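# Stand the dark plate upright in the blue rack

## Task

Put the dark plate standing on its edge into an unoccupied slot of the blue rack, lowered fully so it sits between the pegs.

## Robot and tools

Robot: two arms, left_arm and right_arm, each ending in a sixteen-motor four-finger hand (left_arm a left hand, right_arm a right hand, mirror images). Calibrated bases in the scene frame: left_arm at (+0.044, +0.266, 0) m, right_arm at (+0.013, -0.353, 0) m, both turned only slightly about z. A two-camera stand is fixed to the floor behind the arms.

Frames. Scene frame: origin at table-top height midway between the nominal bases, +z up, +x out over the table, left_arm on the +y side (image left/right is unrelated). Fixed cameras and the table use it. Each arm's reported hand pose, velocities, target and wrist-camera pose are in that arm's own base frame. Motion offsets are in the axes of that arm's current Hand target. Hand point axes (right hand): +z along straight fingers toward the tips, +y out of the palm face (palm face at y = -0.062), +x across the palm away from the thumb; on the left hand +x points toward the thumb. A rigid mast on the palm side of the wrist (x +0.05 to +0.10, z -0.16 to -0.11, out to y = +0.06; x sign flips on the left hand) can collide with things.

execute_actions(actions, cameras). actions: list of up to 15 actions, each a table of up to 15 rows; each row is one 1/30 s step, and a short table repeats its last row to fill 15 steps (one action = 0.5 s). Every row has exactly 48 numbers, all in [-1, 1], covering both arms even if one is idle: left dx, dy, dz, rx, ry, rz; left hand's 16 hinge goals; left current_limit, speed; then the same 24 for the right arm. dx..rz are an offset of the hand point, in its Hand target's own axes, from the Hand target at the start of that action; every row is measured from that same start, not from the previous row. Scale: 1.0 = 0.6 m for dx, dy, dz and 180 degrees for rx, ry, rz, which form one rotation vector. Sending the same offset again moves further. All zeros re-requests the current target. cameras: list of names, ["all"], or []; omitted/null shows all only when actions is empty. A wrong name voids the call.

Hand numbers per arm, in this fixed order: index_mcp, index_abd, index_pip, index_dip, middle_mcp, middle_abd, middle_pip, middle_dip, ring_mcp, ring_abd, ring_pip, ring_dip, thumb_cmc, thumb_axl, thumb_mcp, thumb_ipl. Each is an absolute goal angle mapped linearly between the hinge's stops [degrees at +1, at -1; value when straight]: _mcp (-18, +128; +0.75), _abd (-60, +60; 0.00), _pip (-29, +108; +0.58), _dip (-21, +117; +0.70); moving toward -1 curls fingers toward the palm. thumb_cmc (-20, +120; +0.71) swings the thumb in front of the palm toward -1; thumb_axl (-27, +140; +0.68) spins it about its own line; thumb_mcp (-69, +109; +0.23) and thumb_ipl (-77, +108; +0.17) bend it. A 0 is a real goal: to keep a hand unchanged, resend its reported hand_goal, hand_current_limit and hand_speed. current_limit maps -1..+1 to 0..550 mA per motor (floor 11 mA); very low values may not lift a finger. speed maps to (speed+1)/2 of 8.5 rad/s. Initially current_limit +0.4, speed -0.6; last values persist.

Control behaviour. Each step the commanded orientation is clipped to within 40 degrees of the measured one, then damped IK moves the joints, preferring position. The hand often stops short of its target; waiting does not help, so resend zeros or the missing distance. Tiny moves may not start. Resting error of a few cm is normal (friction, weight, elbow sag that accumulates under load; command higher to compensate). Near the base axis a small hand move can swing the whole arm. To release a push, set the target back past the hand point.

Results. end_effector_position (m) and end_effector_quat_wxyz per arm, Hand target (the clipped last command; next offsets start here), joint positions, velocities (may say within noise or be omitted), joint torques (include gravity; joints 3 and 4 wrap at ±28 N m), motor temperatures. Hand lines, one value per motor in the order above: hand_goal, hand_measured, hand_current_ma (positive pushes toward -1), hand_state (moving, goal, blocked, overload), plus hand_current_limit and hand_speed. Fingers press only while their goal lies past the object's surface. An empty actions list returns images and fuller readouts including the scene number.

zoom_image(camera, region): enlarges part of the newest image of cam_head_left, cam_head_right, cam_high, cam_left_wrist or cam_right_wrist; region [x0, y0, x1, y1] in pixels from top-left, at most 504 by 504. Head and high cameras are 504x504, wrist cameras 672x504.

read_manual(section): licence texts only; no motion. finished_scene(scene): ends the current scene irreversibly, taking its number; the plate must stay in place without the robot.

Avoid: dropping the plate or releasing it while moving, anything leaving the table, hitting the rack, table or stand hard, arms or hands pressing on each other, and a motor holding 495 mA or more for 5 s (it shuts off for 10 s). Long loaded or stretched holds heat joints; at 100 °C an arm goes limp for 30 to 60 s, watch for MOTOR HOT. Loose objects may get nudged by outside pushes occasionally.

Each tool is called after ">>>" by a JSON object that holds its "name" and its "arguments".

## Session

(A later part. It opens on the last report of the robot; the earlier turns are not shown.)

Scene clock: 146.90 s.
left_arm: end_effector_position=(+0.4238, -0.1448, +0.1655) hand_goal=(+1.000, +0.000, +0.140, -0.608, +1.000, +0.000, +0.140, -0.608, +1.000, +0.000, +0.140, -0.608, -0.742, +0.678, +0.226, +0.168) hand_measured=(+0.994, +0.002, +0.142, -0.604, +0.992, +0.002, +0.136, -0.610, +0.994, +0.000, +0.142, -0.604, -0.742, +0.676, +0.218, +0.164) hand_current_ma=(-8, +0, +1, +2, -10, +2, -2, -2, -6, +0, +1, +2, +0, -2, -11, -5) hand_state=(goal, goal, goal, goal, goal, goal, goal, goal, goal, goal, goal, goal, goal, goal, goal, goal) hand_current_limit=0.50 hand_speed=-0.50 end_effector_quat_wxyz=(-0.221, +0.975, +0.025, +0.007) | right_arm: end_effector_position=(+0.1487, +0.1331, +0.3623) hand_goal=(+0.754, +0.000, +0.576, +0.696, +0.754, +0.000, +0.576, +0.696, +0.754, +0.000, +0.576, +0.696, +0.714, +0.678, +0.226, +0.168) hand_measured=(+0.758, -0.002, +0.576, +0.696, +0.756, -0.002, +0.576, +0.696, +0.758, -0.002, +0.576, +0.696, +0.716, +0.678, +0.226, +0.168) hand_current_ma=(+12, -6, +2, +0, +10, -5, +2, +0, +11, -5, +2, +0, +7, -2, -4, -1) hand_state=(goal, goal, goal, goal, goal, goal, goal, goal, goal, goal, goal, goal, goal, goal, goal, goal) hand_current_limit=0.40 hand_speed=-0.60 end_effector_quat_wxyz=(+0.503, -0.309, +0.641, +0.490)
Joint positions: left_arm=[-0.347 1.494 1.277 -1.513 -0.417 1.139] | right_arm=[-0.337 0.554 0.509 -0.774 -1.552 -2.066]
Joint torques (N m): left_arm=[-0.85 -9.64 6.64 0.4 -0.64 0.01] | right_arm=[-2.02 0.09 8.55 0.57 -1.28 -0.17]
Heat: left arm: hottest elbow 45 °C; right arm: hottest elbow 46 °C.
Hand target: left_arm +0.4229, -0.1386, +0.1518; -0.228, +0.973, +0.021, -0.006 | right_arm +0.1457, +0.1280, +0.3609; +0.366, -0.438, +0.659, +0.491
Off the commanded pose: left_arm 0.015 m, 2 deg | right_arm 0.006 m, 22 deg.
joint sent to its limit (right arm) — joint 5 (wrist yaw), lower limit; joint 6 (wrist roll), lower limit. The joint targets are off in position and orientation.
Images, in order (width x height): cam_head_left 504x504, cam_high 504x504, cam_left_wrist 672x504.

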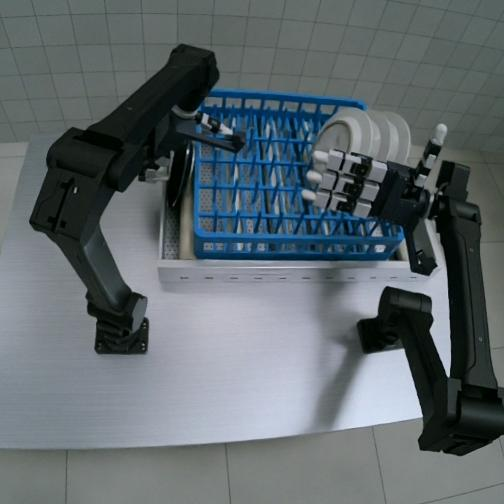

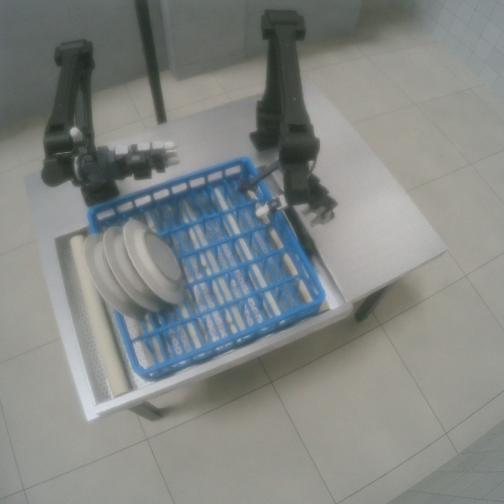

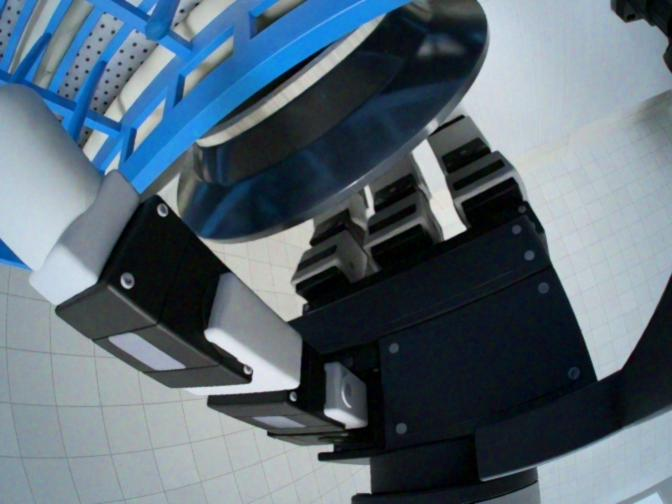

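>>> {"name": "execute_actions", "arguments": {"actions": [[[0,0.0,0.0,0,0,0,1.0,0,-0.153,-0.725,1.0,0,-0.153,-0.725,1.0,0,-0.153,-0.725,-0.9,0.678,0.226,0.168,0.5,-0.5,0,0,0,0,0,0,0.754,0,0.576,0.696,0.754,0,0.576,0.696,0.754,0,0.576,0.696,0.714,0.678,0.226,0.168,0.4,-0.6]]]}}

>>> {"name": "execute_actions", "arguments": {"actions": [[[0,0.045,0.0,0,0,0,1.0,0,-0.153,-0.725,1.0,0,-0.153,-0.725,1.0,0,-0.153,-0.725,-0.9,0.678,0.226,0.168,0.5,-0.5,0,0,0,0,0,0,0.754,0,0.576,0.696,0.754,0,0.576,0.696,0.754,0,0.576,0.696,0.714,0.678,0.226,0.168,0.4,-0.6]]], "cameras": ["cam_left_wrist", "cam_high", "cam_head_left"]}}

>>> {"name": "zoom_image", "arguments": {"camera": "cam_left_wrist", "region": [100, 0, 600, 370]}}

>>> {"name": "zoom_image", "arguments": {"camera": "cam_high", "region": [220, 80, 370, 230]}}

Scene clock: 148.77 s.
left_arm: end_effector_position=(+0.4233, -0.1449, +0.1654) hand_goal=(+1.000, +0.000, -0.152, -0.724, +1.000, +0.000, -0.152, -0.724, +1.000, +0.000, -0.152, -0.724, -0.900, +0.678, +0.226, +0.168) hand_measured=(+0.994, +0.002, -0.148, -0.720, +0.992, +0.002, -0.148, -0.720, +0.994, +0.000, -0.148, -0.720, -0.896, +0.676, +0.218, +0.164) hand_current_ma=(-8, +0, +3, +3, -10, +2, +3, +3, -6, +0, +3, +3, +3, -2, -11, -5) hand_state=(goal, goal, goal, goal, goal, goal, goal, goal, goal, goal, goal, goal, goal, goal, goal, goal) hand_current_limit=0.50 hand_speed=-0.50 end_effector_quat_wxyz=(-0.221, +0.975, +0.022, +0.006) | right_arm: end_effector_position=(+0.1487, +0.1331, +0.3623) hand_goal=(+0.754, +0.000, +0.576, +0.696, +0.754, +0.000, +0.576, +0.696, +0.754, +0.000, +0.576, +0.696, +0.714, +0.678, +0.226, +0.168) hand_measured=(+0.758, -0.002, +0.576, +0.696, +0.756, -0.002, +0.576, +0.696, +0.758, -0.002, +0.576, +0.696, +0.716, +0.678, +0.226, +0.168) hand_current_ma=(+12, -6, +2, +0, +10, -5, +2, +0, +11, -5, +2, +0, +7, -2, -4, -1) hand_state=(goal, goal, goal, goal, goal, goal, goal, goal, goal, goal, goal, goal, goal, goal, goal, goal) hand_current_limit=0.40 hand_speed=-0.60 end_effector_quat_wxyz=(+0.503, -0.309, +0.641, +0.490)
Joint positions: left_arm=[-0.347 1.494 1.277 -1.513 -0.417 1.145] | right_arm=[-0.337 0.554 0.509 -0.774 -1.552 -2.066]
Joint torques (N m): left_arm=[-0.85 -9.7 6.65 0.38 -0.61 0] | right_arm=[-2.02 -0.09 8.51 0.68 -1.28 -0.16]
Heat: left arm: hottest elbow 45 °C; right arm: hottest elbow 46 °C.
Hand target: left_arm +0.4229, -0.1386, +0.1518; -0.228, +0.973, +0.021, -0.006 | right_arm +0.1457, +0.1280, +0.3609; +0.366, -0.438, +0.659, +0.491
Off the commanded pose: left_arm 0.015 m, 2 deg | right_arm 0.006 m, 22 deg.
joint sent to its limit (right arm) — joint 5 (wrist yaw), lower limit; joint 6 (wrist roll), lower limit. The joint targets are off in position and orientation.

Scene clock: 149.73 s.
left_arm: end_effector_position=(+0.4236, -0.1598, +0.1535) hand_goal=(+1.000, +0.000, -0.152, -0.724, +1.000, +0.000, -0.152, -0.724, +1.000, +0.000, -0.152, -0.724, -0.900, +0.678, +0.226, +0.168) hand_measured=(+0.994, +0.002, -0.148, -0.720, +0.992, +0.002, -0.148, -0.720, +0.994, +0.000, -0.148, -0.720, -0.896, +0.676, +0.218, +0.164) hand_current_ma=(-8, +0, +3, +3, -10, +2, +3, +3, -6, +0, +3, +3, +3, -2, -11, -5) hand_state=(goal, goal, goal, goal, goal, goal, goal, goal, goal, goal, goal, goal, goal, goal, goal, goal) hand_current_limit=0.50 hand_speed=-0.50 end_effector_quat_wxyz=(-0.224, +0.974, +0.020, +0.004) | right_arm: end_effector_position=(+0.1487, +0.1331, +0.3623) hand_goal=(+0.754, +0.000, +0.576, +0.696, +0.754, +0.000, +0.576, +0.696, +0.754, +0.000, +0.576, +0.696, +0.714, +0.678, +0.226, +0.168) hand_measured=(+0.758, -0.002, +0.576, +0.696, +0.756, -0.002, +0.576, +0.696, +0.758, -0.002, +0.576, +0.696, +0.716, +0.678, +0.226, +0.168) hand_current_ma=(+12, -6, +2, +0, +10, -5, +2, +0, +11, -5, +2, +0, +7, -2, -4, -1) hand_state=(goal, goal, goal, goal, goal, goal, goal, goal, goal, goal, goal, goal, goal, goal, goal, goal) hand_current_limit=0.40 hand_speed=-0.60 end_effector_quat_wxyz=(+0.503, -0.309, +0.641, +0.490)
Joint positions: left_arm=[-0.381 1.523 1.277 -1.505 -0.416 1.111] | right_arm=[-0.337 0.554 0.509 -0.774 -1.552 -2.066]
Joint torques (N m): left_arm=[-2.14 -9.29 7.15 0.38 -0.32 -0.17] | right_arm=[-2.32 -0.21 8.64 0.51 -1.3 -0.19]
Heat: left arm: hottest elbow 45 °C; right arm: hottest elbow 46 °C.
Hand target: left_arm +0.4240, -0.1627, +0.1398; -0.228, +0.973, +0.021, -0.006 | right_arm +0.1457, +0.1280, +0.3609; +0.366, -0.438, +0.659, +0.491
Off the commanded pose: left_arm 0.014 m, 1 deg | right_arm 0.006 m, 22 deg.
joint sent to its limit (right arm) — joint 5 (wrist yaw), lower limit; joint 6 (wrist roll), lower limit. The joint targets are off in position and orientation.
Images, in order (width x height): cam_head_left 504x504, cam_high 504x504, cam_left_wrist 672x504.

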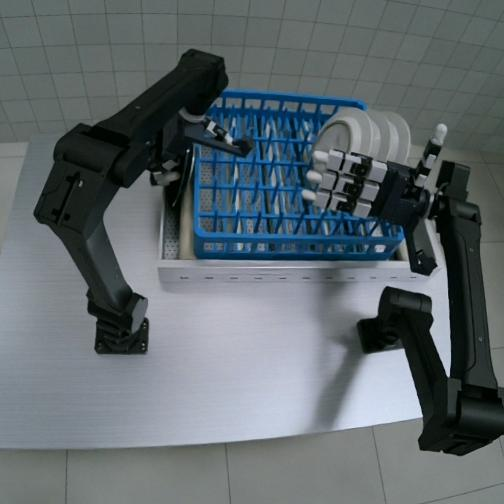

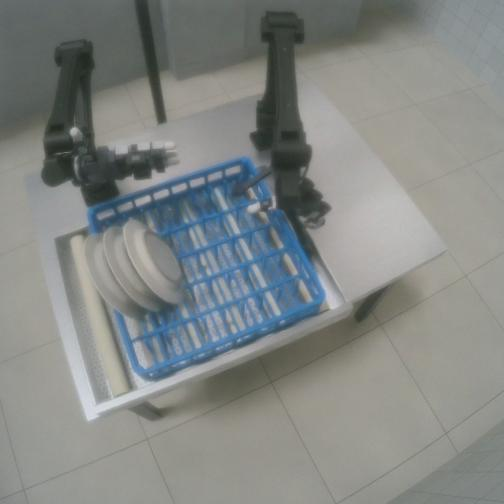

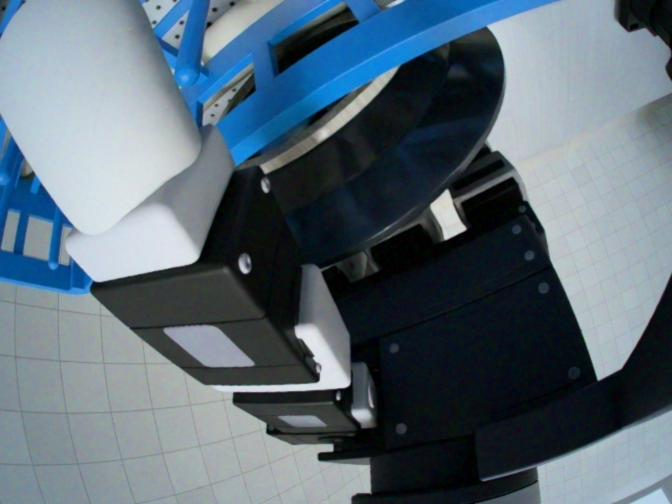

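Scaled by 1.008 from the camera's 672x504 image, which has a finer 960x720 frame.

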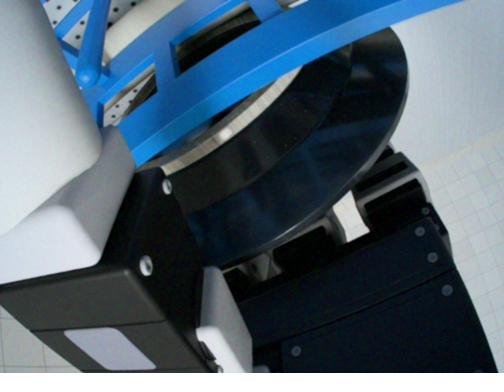

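Scaled by 3.360 from the camera's 504x504 image, which has a finer 720x720 frame.

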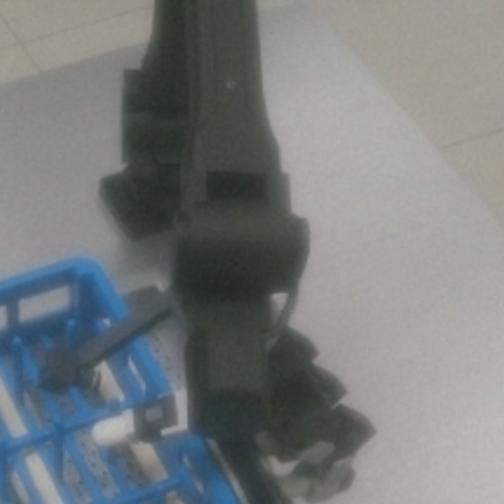

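>>> {"name": "execute_actions", "arguments": {"actions": [[[0,0.015,-0.005,0,0,0,1.0,0,-0.153,-0.725,1.0,0,-0.153,-0.725,1.0,0,-0.153,-0.725,-0.9,0.678,-0.1,-0.34,0.5,-0.5,0,0,0,0,0,0,0.754,0,0.576,0.696,0.754,0,0.576,0.696,0.754,0,0.576,0.696,0.714,0.678,0.226,0.168,0.4,-0.6]]]}}

>>> {"name": "execute_actions", "arguments": {"actions": [[[0,0.0,0.0,0,0,0,1.0,0,-0.153,-0.725,1.0,0,-0.153,-0.725,1.0,0,-0.153,-0.725,-0.9,0.678,-0.34,-0.34,0.5,-0.5,0,0,0,0,0,0,0.754,0,0.576,0.696,0.754,0,0.576,0.696,0.754,0,0.576,0.696,0.714,0.678,0.226,0.168,0.4,-0.6]]], "cameras": ["cam_left_wrist", "cam_head_right"]}}

>>> {"name": "zoom_image", "arguments": {"camera": "cam_left_wrist", "region": [100, 0, 600, 370]}}

Scene clock: 151.10 s.
left_arm: end_effector_position=(+0.4228, -0.1665, +0.1491) hand_goal=(+1.000, +0.000, -0.152, -0.724, +1.000, +0.000, -0.152, -0.724, +1.000, +0.000, -0.152, -0.724, -0.900, +0.678, -0.100, -0.340) hand_measured=(+0.994, +0.002, -0.148, -0.720, +0.992, +0.002, -0.148, -0.720, +0.994, +0.000, -0.148, -0.720, -0.896, +0.676, -0.100, -0.338) hand_current_ma=(-8, +0, +3, +3, -10, +2, +3, +3, -6, +0, +3, +3, +3, -2, +0, +3) hand_state=(goal, goal, goal, goal, goal, goal, goal, goal, goal, goal, goal, goal, goal, goal, goal, goal) hand_current_limit=0.50 hand_speed=-0.50 end_effector_quat_wxyz=(-0.224, +0.974, +0.022, +0.002) | right_arm: end_effector_position=(+0.1487, +0.1331, +0.3623) hand_goal=(+0.754, +0.000, +0.576, +0.696, +0.754, +0.000, +0.576, +0.696, +0.754, +0.000, +0.576, +0.696, +0.714, +0.678, +0.226, +0.168) hand_measured=(+0.758, -0.002, +0.576, +0.696, +0.756, -0.002, +0.576, +0.696, +0.758, -0.002, +0.576, +0.696, +0.716, +0.678, +0.226, +0.168) hand_current_ma=(+12, -6, +2, +0, +10, -5, +2, +0, +11, -5, +2, +0, +7, -2, -4, -1) hand_state=(goal, goal, goal, goal, goal, goal, goal, goal, goal, goal, goal, goal, goal, goal, goal, goal) hand_current_limit=0.40 hand_speed=-0.60 end_effector_quat_wxyz=(+0.503, -0.309, +0.641, +0.490)
Joint positions: left_arm=[-0.397 1.534 1.277 -1.505 -0.413 1.09] | right_arm=[-0.337 0.554 0.509 -0.774 -1.552 -2.066]
Joint torques (N m): left_arm=[-2.55 -9.35 7.87 0.1 -0.3 -0.18] | right_arm=[-1.79 -0.44 8.62 0.59 -1.29 -0.15]
Heat: left arm: hottest elbow 45 °C; right arm: hottest elbow 46 °C.
Hand target: left_arm +0.4244, -0.1720, +0.1386; -0.228, +0.973, +0.021, -0.006 | right_arm +0.1457, +0.1280, +0.3609; +0.366, -0.438, +0.659, +0.491
Off the commanded pose: left_arm 0.012 m, 1 deg | right_arm 0.006 m, 22 deg.
joint sent to its limit (right arm) — joint 5 (wrist yaw), lower limit; joint 6 (wrist roll), lower limit. The joint targets are off in position and orientation.

Scene clock: 151.90 s.
left_arm: end_effector_position=(+0.4191, -0.1724, +0.1490) hand_goal=(+1.000, +0.000, -0.152, -0.724, +1.000, +0.000, -0.152, -0.724, +1.000, +0.000, -0.152, -0.724, -0.900, +0.678, -0.340, -0.340) hand_measured=(+0.992, +0.002, -0.148, -0.722, +0.992, +0.002, -0.150, -0.722, +1.000, +0.000, -0.146, -0.726, -0.898, +0.676, -0.272, -0.324) hand_current_ma=(-8, +0, +3, +1, -9, +1, +2, +1, +0, +0, +6, -2, +1, -1, +250, +34) hand_state=(goal, goal, goal, goal, goal, goal, goal, goal, goal, goal, goal, goal, goal, goal, blocked, goal) hand_current_limit=0.50 hand_speed=-0.50 end_effector_quat_wxyz=(-0.223, +0.975, +0.015, +0.001) | right_arm: end_effector_position=(+0.1487, +0.1331, +0.3623) hand_goal=(+0.754, +0.000, +0.576, +0.696, +0.754, +0.000, +0.576, +0.696, +0.754, +0.000, +0.576, +0.696, +0.714, +0.678, +0.226, +0.168) hand_measured=(+0.758, -0.002, +0.576, +0.696, +0.756, -0.002, +0.576, +0.696, +0.758, -0.002, +0.576, +0.696, +0.716, +0.678, +0.226, +0.168) hand_current_ma=(+12, -6, +2, +0, +10, -5, +2, +0, +11, -5, +2, +0, +7, -2, -4, -1) hand_state=(goal, goal, goal, goal, goal, goal, goal, goal, goal, goal, goal, goal, goal, goal, goal, goal) hand_current_limit=0.40 hand_speed=-0.60 end_effector_quat_wxyz=(+0.503, -0.309, +0.641, +0.490)
Joint positions: left_arm=[-0.41 1.534 1.277 -1.51 -0.408 1.09] | right_arm=[-0.337 0.554 0.509 -0.774 -1.552 -2.066]
Joint torques (N m): left_arm=[-1.49 -9.35 7.87 0.09 -0.49 -0.18] | right_arm=[-2.32 -0.56 8.75 0.66 -1.27 -0.14]
Heat: left arm: hottest elbow 44 °C; right arm: hottest elbow 46 °C.
Hand target: left_arm +0.4243, -0.1722, +0.1386; -0.228, +0.973, +0.021, -0.006 | right_arm +0.1457, +0.1280, +0.3609; +0.366, -0.438, +0.659, +0.491
Off the commanded pose: left_arm 0.012 m, 1 deg | right_arm 0.006 m, 22 deg.
joint sent to its limit (right arm) — joint 5 (wrist yaw), lower limit; joint 6 (wrist roll), lower limit. The joint targets are off in position and orientation.
Images, in order (width x height): cam_head_right 504x504, cam_left_wrist 672x504.

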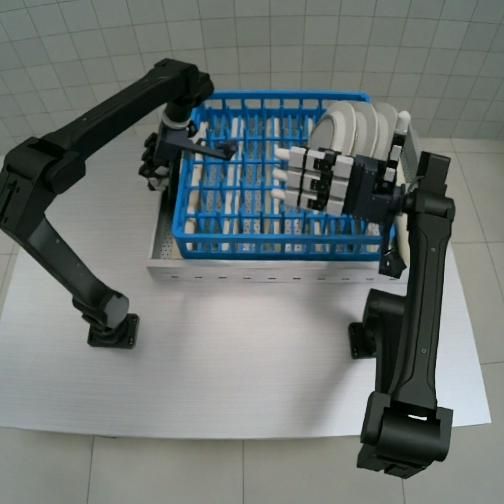

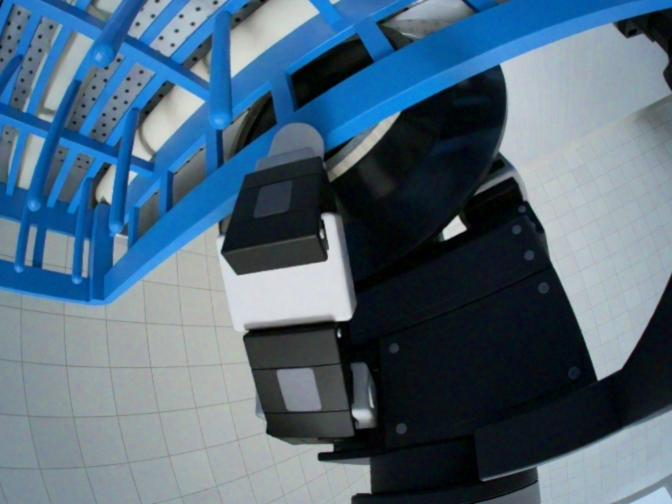

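Scaled by 1.008 from the camera's 672x504 image, which has a finer 960x720 frame.

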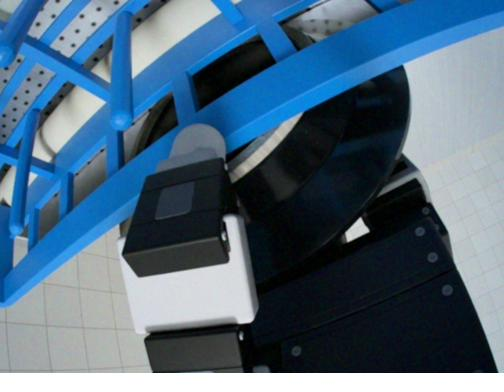

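>>> {"name": "execute_actions", "arguments": {"actions": []}}

>>> {"name": "zoom_image", "arguments": {"camera": "cam_high", "region": [200, 110, 350, 260]}}

>>> {"name": "zoom_image", "arguments": {"camera": "cam_head_left", "region": [130, 80, 250, 200]}}

>>> {"name": "zoom_image", "arguments": {"camera": "cam_head_right", "region": [130, 80, 250, 200]}}

Scene clock: 152.67 s.
left_arm: end_effector_position=(+0.4191, -0.1724, +0.1490) hand_goal=(+1.000, +0.000, -0.152, -0.724, +1.000, +0.000, -0.152, -0.724, +1.000, +0.000, -0.152, -0.724, -0.900, +0.678, -0.340, -0.340) hand_measured=(+0.992, +0.002, -0.148, -0.722, +0.992, +0.002, -0.150, -0.722, +1.000, +0.000, -0.146, -0.726, -0.898, +0.676, -0.272, -0.324) hand_current_ma=(-8, +0, +3, +1, -9, +1, +2, +1, +0, +0, +6, -2, +1, -1, +250, +34) hand_state=(goal, goal, goal, goal, goal, goal, goal, goal, goal, goal, goal, goal, goal, goal, blocked, goal) hand_current_limit=0.50 hand_speed=-0.50 end_effector_quat_wxyz=(-0.223, +0.975, +0.015, +0.001) | right_arm: end_effector_position=(+0.1487, +0.1331, +0.3623) hand_goal=(+0.754, +0.000, +0.576, +0.696, +0.754, +0.000, +0.576, +0.696, +0.754, +0.000, +0.576, +0.696, +0.714, +0.678, +0.226, +0.168) hand_measured=(+0.758, -0.002, +0.576, +0.696, +0.756, -0.002, +0.576, +0.696, +0.758, -0.002, +0.576, +0.696, +0.716, +0.678, +0.226, +0.168) hand_current_ma=(+12, -6, +2, +0, +10, -5, +2, +0, +11, -5, +2, +0, +7, -2, -4, -1) hand_state=(goal, goal, goal, goal, goal, goal, goal, goal, goal, goal, goal, goal, goal, goal, goal, goal) hand_current_limit=0.40 hand_speed=-0.60 end_effector_quat_wxyz=(+0.503, -0.309, +0.641, +0.490)
Joint positions: left_arm=[-0.41 1.534 1.277 -1.51 -0.408 1.09] | right_arm=[-0.337 0.554 0.509 -0.774 -1.552 -2.066]
Joint velocities: within noise
Joint torques (N m): left_arm=[-1.49 -9.29 7.88 0.12 -0.49 -0.19] | right_arm=[-1.85 -0.5 8.58 0.54 -1.33 -0.13]
Motor temperatures (°C): left_arm=[31 38 44 30 34 31] | right_arm=[35 31 46 30 33 31]
Heat: left arm: hottest elbow 44 °C; right arm: hottest elbow 46 °C.
Hand target: left_arm +0.4243, -0.1722, +0.1386; -0.228, +0.973, +0.021, -0.006 | right_arm +0.1457, +0.1280, +0.3609; +0.366, -0.438, +0.659, +0.491
Off the commanded pose: left_arm 0.012 m, 1 deg | right_arm 0.006 m, 22 deg.

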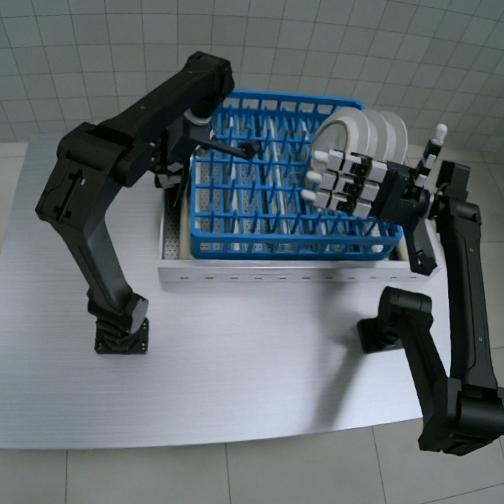

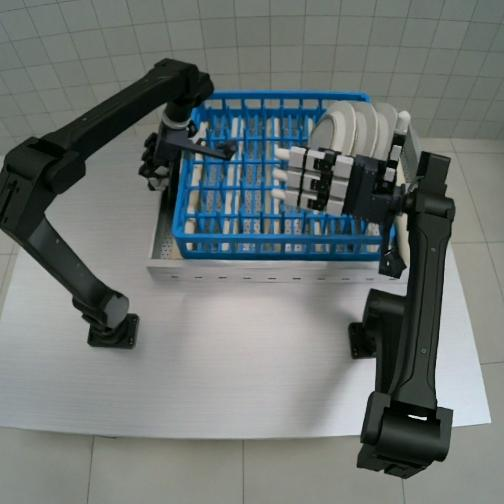

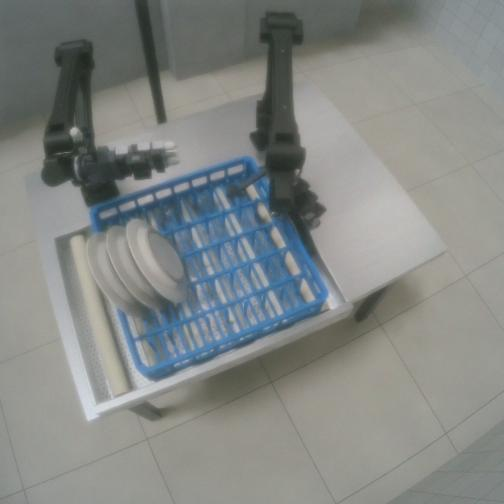

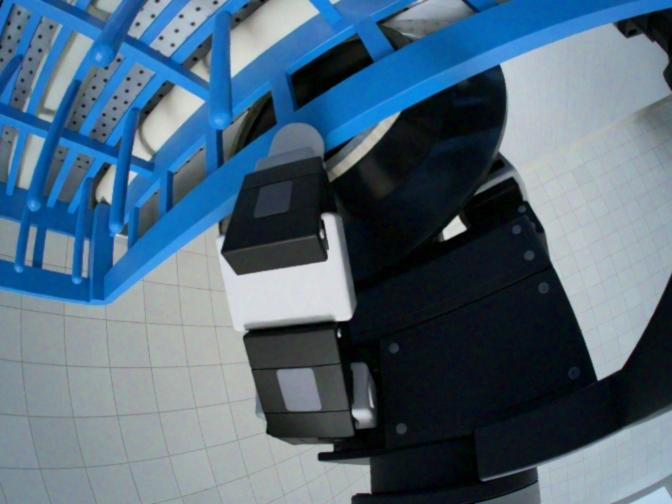

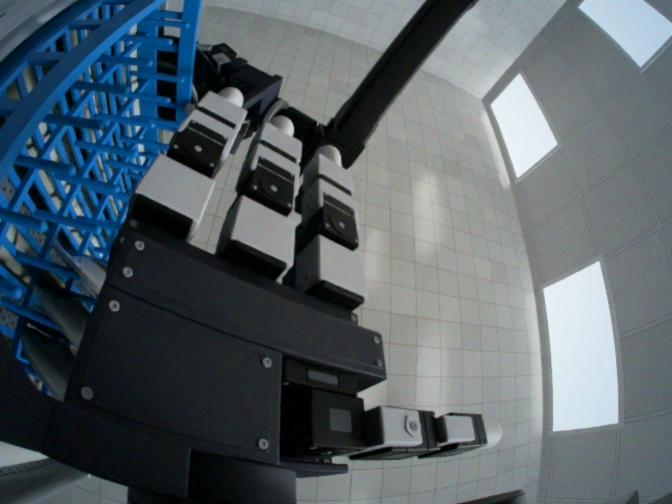

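Scaled by 3.360 from the camera's 504x504 image, which has a finer 720x720 frame.

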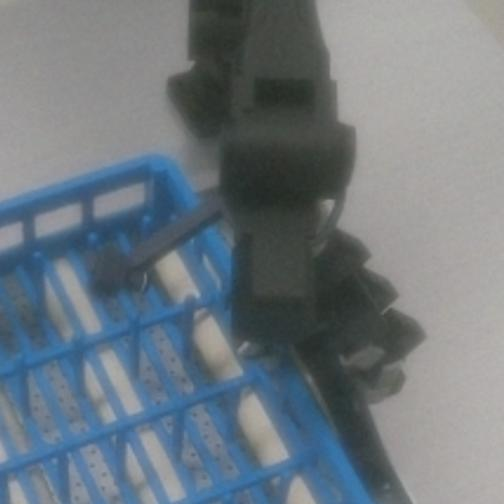

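Scaled by 4.200 from the camera's 504x504 image, which has a finer 720x720 frame.

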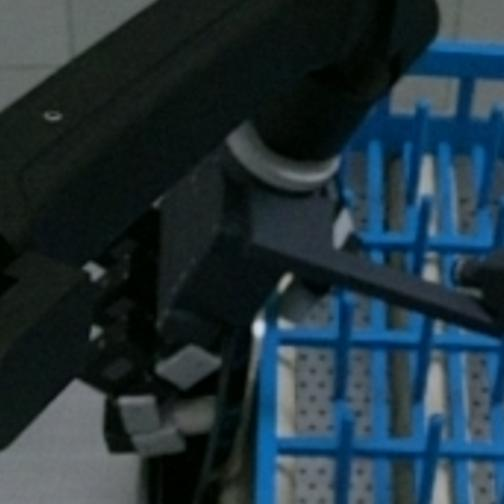

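Scaled by 4.200 from the camera's 504x504 image, which has a finer 720x720 frame.

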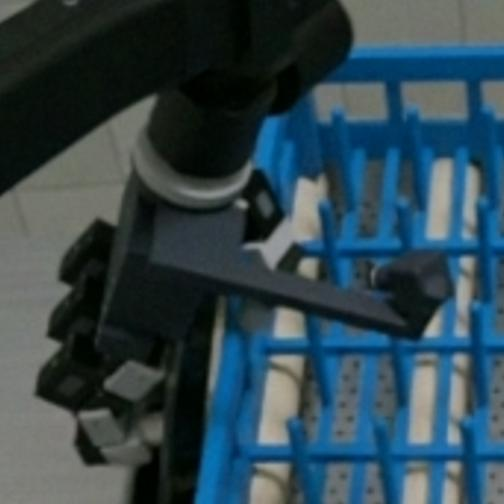

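>>> {"name": "execute_actions", "arguments": {"actions": [[[0,0.0,0.0,0,0,0,1.0,0,-0.518,-0.754,1.0,0,-0.518,-0.754,1.0,0,-0.518,-0.754,-0.9,0.678,0.226,-0.3,0.5,-0.5,0,0,0,0,0,0,0.754,0,0.576,0.696,0.754,0,0.576,0.696,0.754,0,0.576,0.696,0.714,0.678,0.226,0.168,0.4,-0.6]]]}}

>>> {"name": "execute_actions", "arguments": {"actions": [[[0,0.0,0.045,0,0,0,1.0,0,-0.518,-0.754,1.0,0,-0.518,-0.754,1.0,0,-0.518,-0.754,-0.9,0.678,0.226,-0.3,0.5,-0.5,0,0,0,0,0,0,0.754,0,0.576,0.696,0.754,0,0.576,0.696,0.754,0,0.576,0.696,0.714,0.678,0.226,0.168,0.4,-0.6]]], "cameras": ["cam_left_wrist", "cam_high", "cam_head_right"]}}

>>> {"name": "zoom_image", "arguments": {"camera": "cam_left_wrist", "region": [100, 0, 600, 370]}}

Scene clock: 154.97 s.
left_arm: end_effector_position=(+0.4222, -0.1707, +0.1465) hand_goal=(+1.000, +0.000, -0.518, -0.754, +1.000, +0.000, -0.518, -0.754, +1.000, +0.000, -0.518, -0.754, -0.900, +0.678, +0.226, -0.300) hand_measured=(+0.994, +0.002, -0.512, -0.750, +0.992, +0.002, -0.512, -0.750, +1.000, +0.000, -0.498, -0.748, -0.898, +0.676, +0.218, -0.300) hand_current_ma=(-8, +0, +6, +2, -8, +1, +5, +3, +0, +0, +31, +7, +1, -1, -14, -1) hand_state=(goal, goal, goal, goal, goal, goal, goal, goal, goal, goal, blocked, goal, goal, goal, goal, goal) hand_current_limit=0.50 hand_speed=-0.50 end_effector_quat_wxyz=(-0.225, +0.974, +0.020, +0.002) | right_arm: end_effector_position=(+0.1487, +0.1331, +0.3623) hand_goal=(+0.754, +0.000, +0.576, +0.696, +0.754, +0.000, +0.576, +0.696, +0.754, +0.000, +0.576, +0.696, +0.714, +0.678, +0.226, +0.168) hand_measured=(+0.758, -0.002, +0.576, +0.696, +0.756, -0.002, +0.576, +0.696, +0.758, -0.002, +0.576, +0.696, +0.716, +0.678, +0.226, +0.168) hand_current_ma=(+12, -6, +2, +0, +10, -5, +2, +0, +11, -5, +2, +0, +7, -2, -4, -1) hand_state=(goal, goal, goal, goal, goal, goal, goal, goal, goal, goal, goal, goal, goal, goal, goal, goal) hand_current_limit=0.40 hand_speed=-0.60 end_effector_quat_wxyz=(+0.503, -0.309, +0.641, +0.490)
Joint positions: left_arm=[-0.407 1.54 1.277 -1.504 -0.413 1.082] | right_arm=[-0.337 0.554 0.509 -0.774 -1.552 -2.066]
Joint torques (N m): left_arm=[-1.73 -9.88 7.9 0.1 -0.24 -0.17] | right_arm=[-2.43 -0.38 8.72 0.55 -1.3 -0.23]
Heat: left arm: hottest elbow 44 °C; right arm: hottest elbow 46 °C.
Hand target: left_arm +0.4244, -0.1721, +0.1385; -0.228, +0.973, +0.021, -0.006 | right_arm +0.1457, +0.1280, +0.3609; +0.366, -0.438, +0.659, +0.491
Off the commanded pose: left_arm 0.008 m, 1 deg | right_arm 0.006 m, 22 deg.
joint sent to its limit (right arm) — joint 5 (wrist yaw), lower limit; joint 6 (wrist roll), lower limit. The joint targets are off in position and orientation.

Scene clock: 155.87 s.
left_arm: end_effector_position=(+0.4263, -0.1652, +0.1309) hand_goal=(+1.000, +0.000, -0.518, -0.754, +1.000, +0.000, -0.518, -0.754, +1.000, +0.000, -0.518, -0.754, -0.900, +0.678, +0.226, -0.300) hand_measured=(+0.992, +0.002, -0.512, -0.750, +0.994, +0.002, -0.514, -0.750, +0.996, +0.000, -0.512, -0.750, -0.898, +0.676, +0.218, -0.300) hand_current_ma=(-8, +0, +5, +2, -8, +1, +4, +3, -3, +0, +5, +2, +1, -1, -12, -1) hand_state=(goal, goal, goal, goal, goal, goal, goal, goal, goal, goal, goal, goal, goal, goal, goal, goal) hand_current_limit=0.50 hand_speed=-0.50 end_effector_quat_wxyz=(-0.221, +0.975, +0.026, +0.011) | right_arm: end_effector_position=(+0.1487, +0.1331, +0.3623) hand_goal=(+0.754, +0.000, +0.576, +0.696, +0.754, +0.000, +0.576, +0.696, +0.754, +0.000, +0.576, +0.696, +0.714, +0.678, +0.226, +0.168) hand_measured=(+0.758, -0.002, +0.576, +0.696, +0.756, -0.002, +0.576, +0.696, +0.758, -0.002, +0.576, +0.696, +0.716, +0.678, +0.226, +0.168) hand_current_ma=(+12, -6, +2, +0, +10, -5, +2, +0, +11, -5, +2, +0, +7, -2, -4, -1) hand_state=(goal, goal, goal, goal, goal, goal, goal, goal, goal, goal, goal, goal, goal, goal, goal, goal) hand_current_limit=0.40 hand_speed=-0.60 end_effector_quat_wxyz=(+0.503, -0.309, +0.641, +0.490)
Joint positions: left_arm=[-0.392 1.541 1.235 -1.436 -0.414 1.09] | right_arm=[-0.337 0.554 0.509 -0.774 -1.552 -2.066]
Joint torques (N m): left_arm=[-0.91 -9.58 6.5 0.43 -0.4 0] | right_arm=[-2.26 -0.32 8.66 0.43 -1.3 -0.15]
Heat: left arm: hottest elbow 44 °C; right arm: hottest elbow 46 °C.
Hand target: left_arm +0.4239, -0.1601, +0.1143; -0.228, +0.973, +0.021, -0.006 | right_arm +0.1457, +0.1280, +0.3609; +0.366, -0.438, +0.659, +0.491
Off the commanded pose: left_arm 0.018 m, 2 deg | right_arm 0.006 m, 22 deg.
joint sent to its limit (right arm) — joint 5 (wrist yaw), lower limit; joint 6 (wrist roll), lower limit. The joint targets are off in position and orientation.
Images, in order (width x height): cam_head_right 504x504, cam_high 504x504, cam_left_wrist 672x504.

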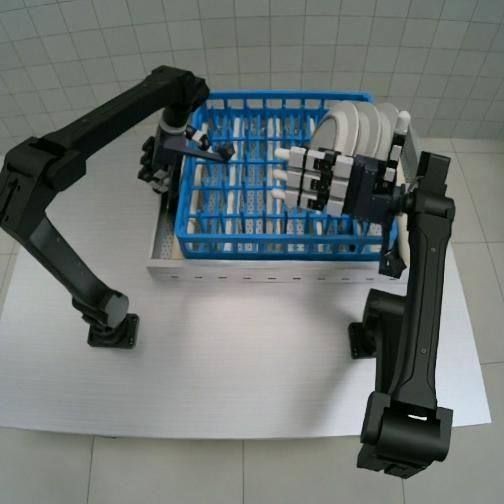

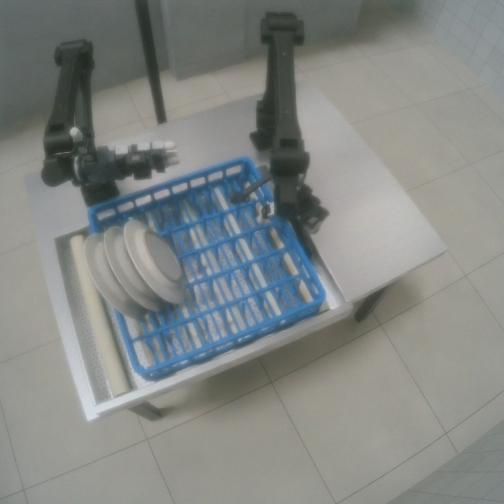

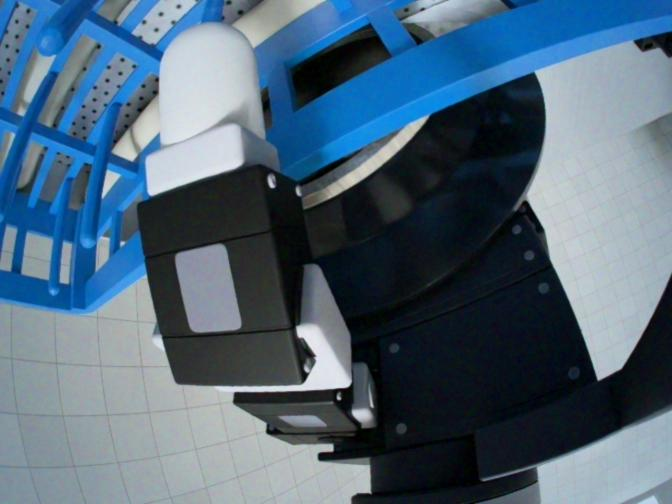

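Scaled by 1.008 from the camera's 672x504 image, which has a finer 960x720 frame.

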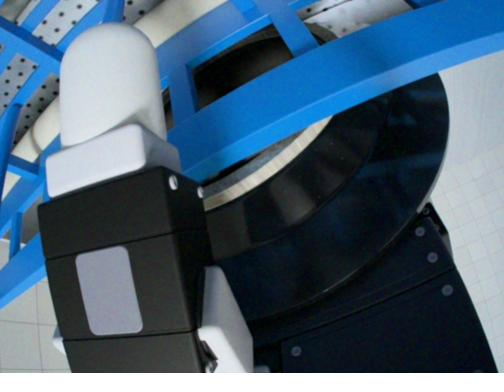

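>>> {"name": "execute_actions", "arguments": {"actions": [[[-0.006,0.02,0.008,0,0,0,1.0,0,-0.518,-0.754,1.0,0,-0.518,-0.754,1.0,0,-0.518,-0.754,-0.9,0.678,0.226,-0.8,0.5,-0.5,0,0,0,0,0,0,0.754,0,0.576,0.696,0.754,0,0.576,0.696,0.754,0,0.576,0.696,0.714,0.678,0.226,0.168,0.4,-0.6]]], "cameras": ["cam_left_wrist"]}}

>>> {"name": "execute_actions", "arguments": {"actions": [[[0,0,0,0,0,0,1.0,0,-0.518,-0.754,1.0,0,-0.518,-0.754,1.0,0,-0.518,-0.754,-0.9,0.678,-0.1,-0.85,0.5,-0.5,0,0,0,0,0,0,0.754,0,0.576,0.696,0.754,0,0.576,0.696,0.754,0,0.576,0.696,0.714,0.678,0.226,0.168,0.4,-0.6]]], "cameras": ["cam_left_wrist", "cam_head_right"]}}

Scene clock: 157.20 s.
left_arm: end_effector_position=(+0.4228, -0.1641, +0.1265) hand_goal=(+1.000, +0.000, -0.518, -0.754, +1.000, +0.000, -0.518, -0.754, +1.000, +0.000, -0.518, -0.754, -0.900, +0.678, +0.226, -0.800) hand_measured=(+0.992, +0.002, -0.512, -0.750, +0.994, +0.002, -0.514, -0.750, +0.996, +0.000, -0.512, -0.750, -0.898, +0.676, +0.218, -0.796) hand_current_ma=(-8, +0, +5, +2, -8, +1, +4, +3, -3, +0, +5, +2, +1, -1, -11, +4) hand_state=(goal, goal, goal, goal, goal, goal, goal, goal, goal, goal, goal, goal, goal, goal, goal, goal) hand_current_limit=0.50 hand_speed=-0.50 end_effector_quat_wxyz=(-0.223, +0.975, +0.022, +0.006) | right_arm: end_effector_position=(+0.1487, +0.1331, +0.3623) hand_goal=(+0.754, +0.000, +0.576, +0.696, +0.754, +0.000, +0.576, +0.696, +0.754, +0.000, +0.576, +0.696, +0.714, +0.678, +0.226, +0.168) hand_measured=(+0.758, -0.002, +0.576, +0.696, +0.756, -0.002, +0.576, +0.696, +0.758, -0.002, +0.576, +0.696, +0.716, +0.678, +0.226, +0.168) hand_current_ma=(+12, -6, +2, +0, +10, -5, +2, +0, +11, -5, +2, +0, +7, -2, -4, -1) hand_state=(goal, goal, goal, goal, goal, goal, goal, goal, goal, goal, goal, goal, goal, goal, goal, goal) hand_current_limit=0.40 hand_speed=-0.60 end_effector_quat_wxyz=(+0.503, -0.309, +0.641, +0.490)
Joint positions: left_arm=[-0.392 1.542 1.224 -1.433 -0.414 1.096] | right_arm=[-0.337 0.554 0.509 -0.774 -1.552 -2.066]
Joint torques (N m): left_arm=[-2.61 -8.94 6.23 0.57 -0.25 -0.21] | right_arm=[-2.02 -0.62 8.55 0.59 -1.28 -0.13]
Heat: left arm: hottest elbow 44 °C; right arm: hottest elbow 46 °C.
Hand target: left_arm +0.4206, -0.1689, +0.1048; -0.228, +0.973, +0.021, -0.006 | right_arm +0.1457, +0.1280, +0.3609; +0.366, -0.438, +0.659, +0.491
Off the commanded pose: left_arm 0.022 m, 2 deg | right_arm 0.006 m, 22 deg.
joint sent to its limit (right arm) — joint 5 (wrist yaw), lower limit; joint 6 (wrist roll), lower limit. The joint targets are off in position and orientation.
Images, in order (width x height): cam_left_wrist 672x504.

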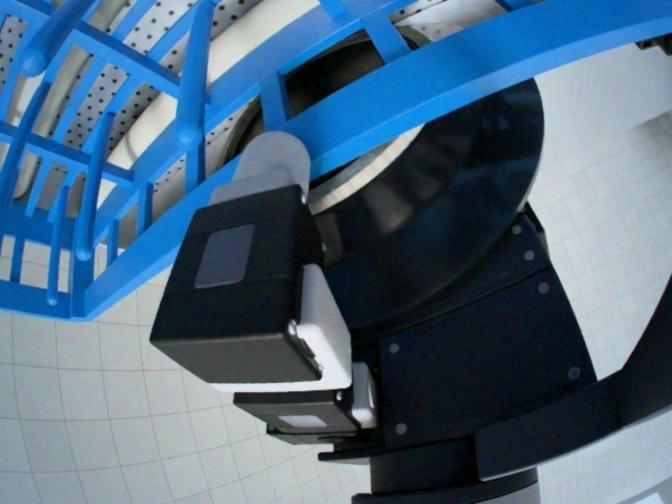

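Scene clock: 158.00 s.
left_arm: end_effector_position=(+0.4225, -0.1646, +0.1264) hand_goal=(+1.000, +0.000, -0.518, -0.754, +1.000, +0.000, -0.518, -0.754, +1.000, +0.000, -0.518, -0.754, -0.900, +0.678, -0.100, -0.850) hand_measured=(+0.994, +0.002, -0.512, -0.750, +0.994, +0.002, -0.514, -0.750, +0.996, +0.000, -0.512, -0.750, -0.898, +0.676, +0.130, -0.832) hand_current_ma=(-7, +0, +5, +2, -7, +1, +4, +3, -3, +0, +5, +2, +1, -1, +412, +39) hand_state=(goal, goal, goal, goal, goal, goal, goal, goal, goal, goal, goal, goal, goal, goal, blocked, goal) hand_current_limit=0.50 hand_speed=-0.50 end_effector_quat_wxyz=(-0.222, +0.975, +0.021, +0.006) | right_arm: end_effector_position=(+0.1487, +0.1331, +0.3623) hand_goal=(+0.754, +0.000, +0.576, +0.696, +0.754, +0.000, +0.576, +0.696, +0.754, +0.000, +0.576, +0.696, +0.714, +0.678, +0.226, +0.168) hand_measured=(+0.758, -0.002, +0.576, +0.696, +0.756, -0.002, +0.576, +0.696, +0.758, -0.002, +0.576, +0.696, +0.716, +0.678, +0.226, +0.168) hand_current_ma=(+12, -6, +2, +0, +10, -5, +2, +0, +11, -5, +2, +0, +7, -2, -4, -1) hand_state=(goal, goal, goal, goal, goal, goal, goal, goal, goal, goal, goal, goal, goal, goal, goal, goal) hand_current_limit=0.40 hand_speed=-0.60 end_effector_quat_wxyz=(+0.503, -0.309, +0.641, +0.490)
Joint positions: left_arm=[-0.392 1.542 1.224 -1.433 -0.413 1.097] | right_arm=[-0.337 0.554 0.509 -0.774 -1.552 -2.066]
Joint torques (N m): left_arm=[-2.67 -8.88 6.22 0.57 -0.32 -0.22] | right_arm=[-1.96 -0.44 8.73 0.61 -1.29 -0.16]
Heat: left arm: hottest elbow 44 °C; right arm: hottest elbow 46 °C.
Hand target: left_arm +0.4206, -0.1689, +0.1048; -0.228, +0.973, +0.021, -0.006 | right_arm +0.1457, +0.1280, +0.3609; +0.366, -0.438, +0.659, +0.491
Off the commanded pose: left_arm 0.022 m, 1 deg | right_arm 0.006 m, 22 deg.
joint sent to its limit (right arm) — joint 5 (wrist yaw), lower limit; joint 6 (wrist roll), lower limit. The joint targets are off in position and orientation.
Images, in order (width x height): cam_head_right 504x504, cam_left_wrist 672x504.

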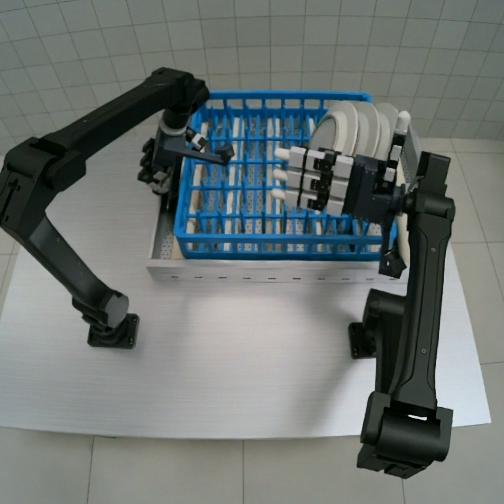

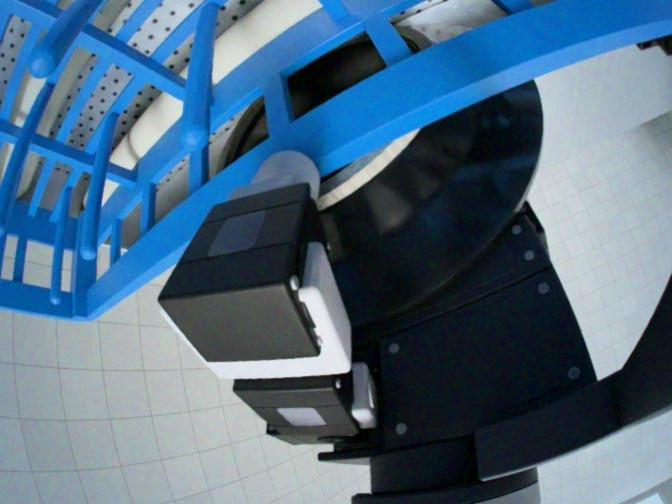

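>>> {"name": "execute_actions", "arguments": {"actions": [[[0,0,0,0,0,0,1.0,0,-0.518,-0.754,1.0,0,-0.518,-0.754,1.0,0,-0.518,-0.754,-0.9,0.678,0.226,-0.75,0.5,-0.5,0,0,0,0,0,0,0.754,0,0.576,0.696,0.754,0,0.576,0.696,0.754,0,0.576,0.696,0.714,0.678,0.226,0.168,0.4,-0.6]]]}}

>>> {"name": "execute_actions", "arguments": {"actions": [[[0,0.01,-0.03,0,0,0,1.0,0,-0.518,-0.754,1.0,0,-0.518,-0.754,1.0,0,-0.518,-0.754,-0.9,0.678,0.226,-0.75,0.5,-0.5,0,0,0,0,0,0,0.754,0,0.576,0.696,0.754,0,0.576,0.696,0.754,0,0.576,0.696,0.714,0.678,0.226,0.168,0.4,-0.6]]]}}

>>> {"name": "execute_actions", "arguments": {"actions": [[[0,0,0,0,0,0,1.0,0,-0.518,-0.754,1.0,0,-0.518,-0.754,1.0,0,-0.518,-0.754,-0.9,0.678,0.0,-0.8,0.5,-0.5,0,0,0,0,0,0,0.754,0,0.576,0.696,0.754,0,0.576,0.696,0.754,0,0.576,0.696,0.714,0.678,0.226,0.168,0.4,-0.6]]], "cameras": ["cam_left_wrist", "cam_head_right"]}}

Scene clock: 161.20 s.
left_arm: end_effector_position=(+0.4223, -0.1639, +0.1256) hand_goal=(+1.000, +0.000, -0.518, -0.754, +1.000, +0.000, -0.518, -0.754, +1.000, +0.000, -0.518, -0.754, -0.900, +0.678, +0.226, -0.750) hand_measured=(+0.994, +0.002, -0.512, -0.750, +0.994, +0.002, -0.514, -0.750, +0.996, +0.000, -0.512, -0.750, -0.898, +0.678, +0.220, -0.752) hand_current_ma=(-7, +0, +5, +2, -7, +1, +4, +3, -3, +0, +5, +2, +1, +0, -10, -2) hand_state=(goal, goal, goal, goal, goal, goal, goal, goal, goal, goal, goal, goal, goal, goal, goal, goal) hand_current_limit=0.50 hand_speed=-0.50 end_effector_quat_wxyz=(-0.224, +0.974, +0.021, +0.006) | right_arm: end_effector_position=(+0.1487, +0.1331, +0.3623) hand_goal=(+0.754, +0.000, +0.576, +0.696, +0.754, +0.000, +0.576, +0.696, +0.754, +0.000, +0.576, +0.696, +0.714, +0.678, +0.226, +0.168) hand_measured=(+0.758, -0.002, +0.576, +0.696, +0.756, -0.002, +0.576, +0.696, +0.758, -0.002, +0.576, +0.696, +0.716, +0.678, +0.226, +0.168) hand_current_ma=(+12, -6, +2, +0, +10, -5, +2, +0, +11, -5, +2, +0, +7, -2, -4, -1) hand_state=(goal, goal, goal, goal, goal, goal, goal, goal, goal, goal, goal, goal, goal, goal, goal, goal) hand_current_limit=0.40 hand_speed=-0.60 end_effector_quat_wxyz=(+0.503, -0.309, +0.641, +0.490)
Joint positions: left_arm=[-0.392 1.543 1.223 -1.433 -0.416 1.097] | right_arm=[-0.337 0.554 0.509 -0.774 -1.552 -2.066]
Joint torques (N m): left_arm=[-2.55 -8.82 6.27 0.59 -0.23 -0.22] | right_arm=[-2.08 -0.26 8.69 0.49 -1.3 -0.16]
Heat: left arm: hottest elbow 43 °C; right arm: hottest elbow 46 °C.
Hand target: left_arm +0.4206, -0.1689, +0.1047; -0.228, +0.973, +0.021, -0.006 | right_arm +0.1457, +0.1280, +0.3609; +0.366, -0.438, +0.659, +0.491
Off the commanded pose: left_arm 0.021 m, 1 deg | right_arm 0.006 m, 22 deg.
joint sent to its limit (right arm) — joint 5 (wrist yaw), lower limit; joint 6 (wrist roll), lower limit. The joint targets are off in position and orientation.

Scene clock: 162.07 s.
left_arm: end_effector_position=(+0.4172, -0.1628, +0.1250) hand_goal=(+1.000, +0.000, -0.518, -0.754, +1.000, +0.000, -0.518, -0.754, +1.000, +0.000, -0.518, -0.754, -0.900, +0.678, +0.226, -0.750) hand_measured=(+0.994, +0.002, -0.512, -0.750, +0.994, +0.002, -0.514, -0.750, +0.996, +0.000, -0.512, -0.750, -0.898, +0.678, +0.220, -0.752) hand_current_ma=(-7, +0, +5, +2, -7, +1, +4, +3, -3, +0, +5, +2, +1, +0, -10, -2) hand_state=(goal, goal, goal, goal, goal, goal, goal, goal, goal, goal, goal, goal, goal, goal, goal, goal) hand_current_limit=0.50 hand_speed=-0.50 end_effector_quat_wxyz=(-0.231, +0.973, +0.027, -0.002) | right_arm: end_effector_position=(+0.1487, +0.1331, +0.3623) hand_goal=(+0.754, +0.000, +0.576, +0.696, +0.754, +0.000, +0.576, +0.696, +0.754, +0.000, +0.576, +0.696, +0.714, +0.678, +0.226, +0.168) hand_measured=(+0.758, -0.002, +0.576, +0.696, +0.756, -0.002, +0.576, +0.696, +0.758, -0.002, +0.576, +0.696, +0.716, +0.678, +0.226, +0.168) hand_current_ma=(+12, -6, +2, +0, +10, -5, +2, +0, +11, -5, +2, +0, +7, -2, -4, -1) hand_state=(goal, goal, goal, goal, goal, goal, goal, goal, goal, goal, goal, goal, goal, goal, goal, goal) hand_current_limit=0.40 hand_speed=-0.60 end_effector_quat_wxyz=(+0.503, -0.309, +0.641, +0.490)
Joint positions: left_arm=[-0.399 1.544 1.223 -1.459 -0.42 1.071] | right_arm=[-0.337 0.554 0.509 -0.774 -1.552 -2.066]
Joint torques (N m): left_arm=[-4.31 -8.7 9.2 -0.23 0.03 -0.24] | right_arm=[-2.14 -0.67 8.85 0.58 -1.29 -0.17]
Heat: left arm: hottest elbow 44 °C; right arm: hottest elbow 46 °C.
Hand target: left_arm +0.4212, -0.1823, +0.1182; -0.228, +0.973, +0.021, -0.006 | right_arm +0.1457, +0.1280, +0.3609; +0.366, -0.438, +0.659, +0.491
Off the commanded pose: left_arm 0.021 m, 1 deg | right_arm 0.006 m, 22 deg.
joint sent to its limit (right arm) — joint 5 (wrist yaw), lower limit; joint 6 (wrist roll), lower limit. The joint targets are off in position and orientation.

Scene clock: 162.87 s.
left_arm: end_effector_position=(+0.4163, -0.1630, +0.1250) hand_goal=(+1.000, +0.000, -0.518, -0.754, +1.000, +0.000, -0.518, -0.754, +1.000, +0.000, -0.518, -0.754, -0.900, +0.678, +0.000, -0.800) hand_measured=(+0.994, +0.002, -0.512, -0.750, +0.994, +0.002, -0.514, -0.750, +0.996, +0.000, -0.512, -0.750, -0.896, +0.680, +0.132, -0.780) hand_current_ma=(-7, +0, +5, +2, -7, +1, +4, +3, -4, +0, +5, +2, +4, +1, +413, +51) hand_state=(goal, goal, goal, goal, goal, goal, goal, goal, goal, goal, goal, goal, goal, goal, blocked, blocked) hand_current_limit=0.50 hand_speed=-0.50 end_effector_quat_wxyz=(-0.232, +0.972, +0.026, -0.003) | right_arm: end_effector_position=(+0.1487, +0.1331, +0.3623) hand_goal=(+0.754, +0.000, +0.576, +0.696, +0.754, +0.000, +0.576, +0.696, +0.754, +0.000, +0.576, +0.696, +0.714, +0.678, +0.226, +0.168) hand_measured=(+0.758, -0.002, +0.576, +0.696, +0.756, -0.002, +0.576, +0.696, +0.758, -0.002, +0.576, +0.696, +0.716, +0.678, +0.226, +0.168) hand_current_ma=(+12, -6, +2, +0, +10, -5, +2, +0, +11, -5, +2, +0, +7, -2, -4, -1) hand_state=(goal, goal, goal, goal, goal, goal, goal, goal, goal, goal, goal, goal, goal, goal, goal, goal) hand_current_limit=0.40 hand_speed=-0.60 end_effector_quat_wxyz=(+0.503, -0.309, +0.641, +0.490)
Joint positions: left_arm=[-0.401 1.544 1.223 -1.462 -0.42 1.071] | right_arm=[-0.337 0.554 0.509 -0.774 -1.552 -2.066]
Joint torques (N m): left_arm=[-4.13 -8.64 9.24 -0.14 0 -0.25] | right_arm=[-2.26 -0.97 8.7 0.54 -1.23 -0.17]
Heat: left arm: hottest elbow 44 °C; right arm: hottest elbow 46 °C.
Hand target: left_arm +0.4212, -0.1822, +0.1182; -0.228, +0.973, +0.021, -0.006 | right_arm +0.1457, +0.1280, +0.3609; +0.366, -0.438, +0.659, +0.491
Off the commanded pose: left_arm 0.021 m, 1 deg | right_arm 0.006 m, 22 deg.
joint sent to its limit (right arm) — joint 5 (wrist yaw), lower limit; joint 6 (wrist roll), lower limit. The joint targets are off in position and orientation.
Images, in order (width x height): cam_head_right 504x504, cam_left_wrist 672x504.

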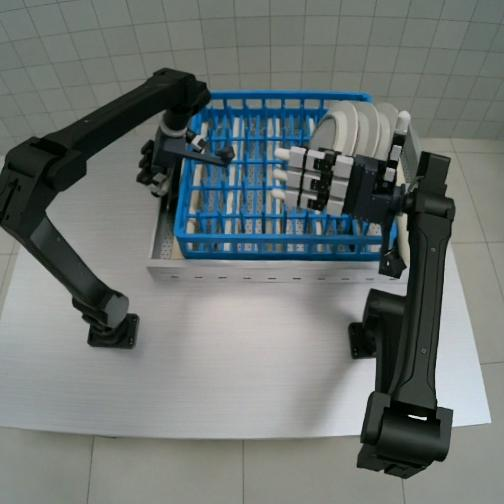

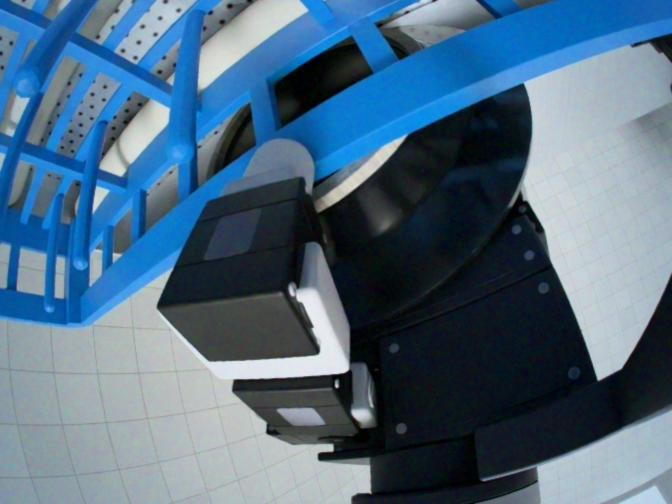

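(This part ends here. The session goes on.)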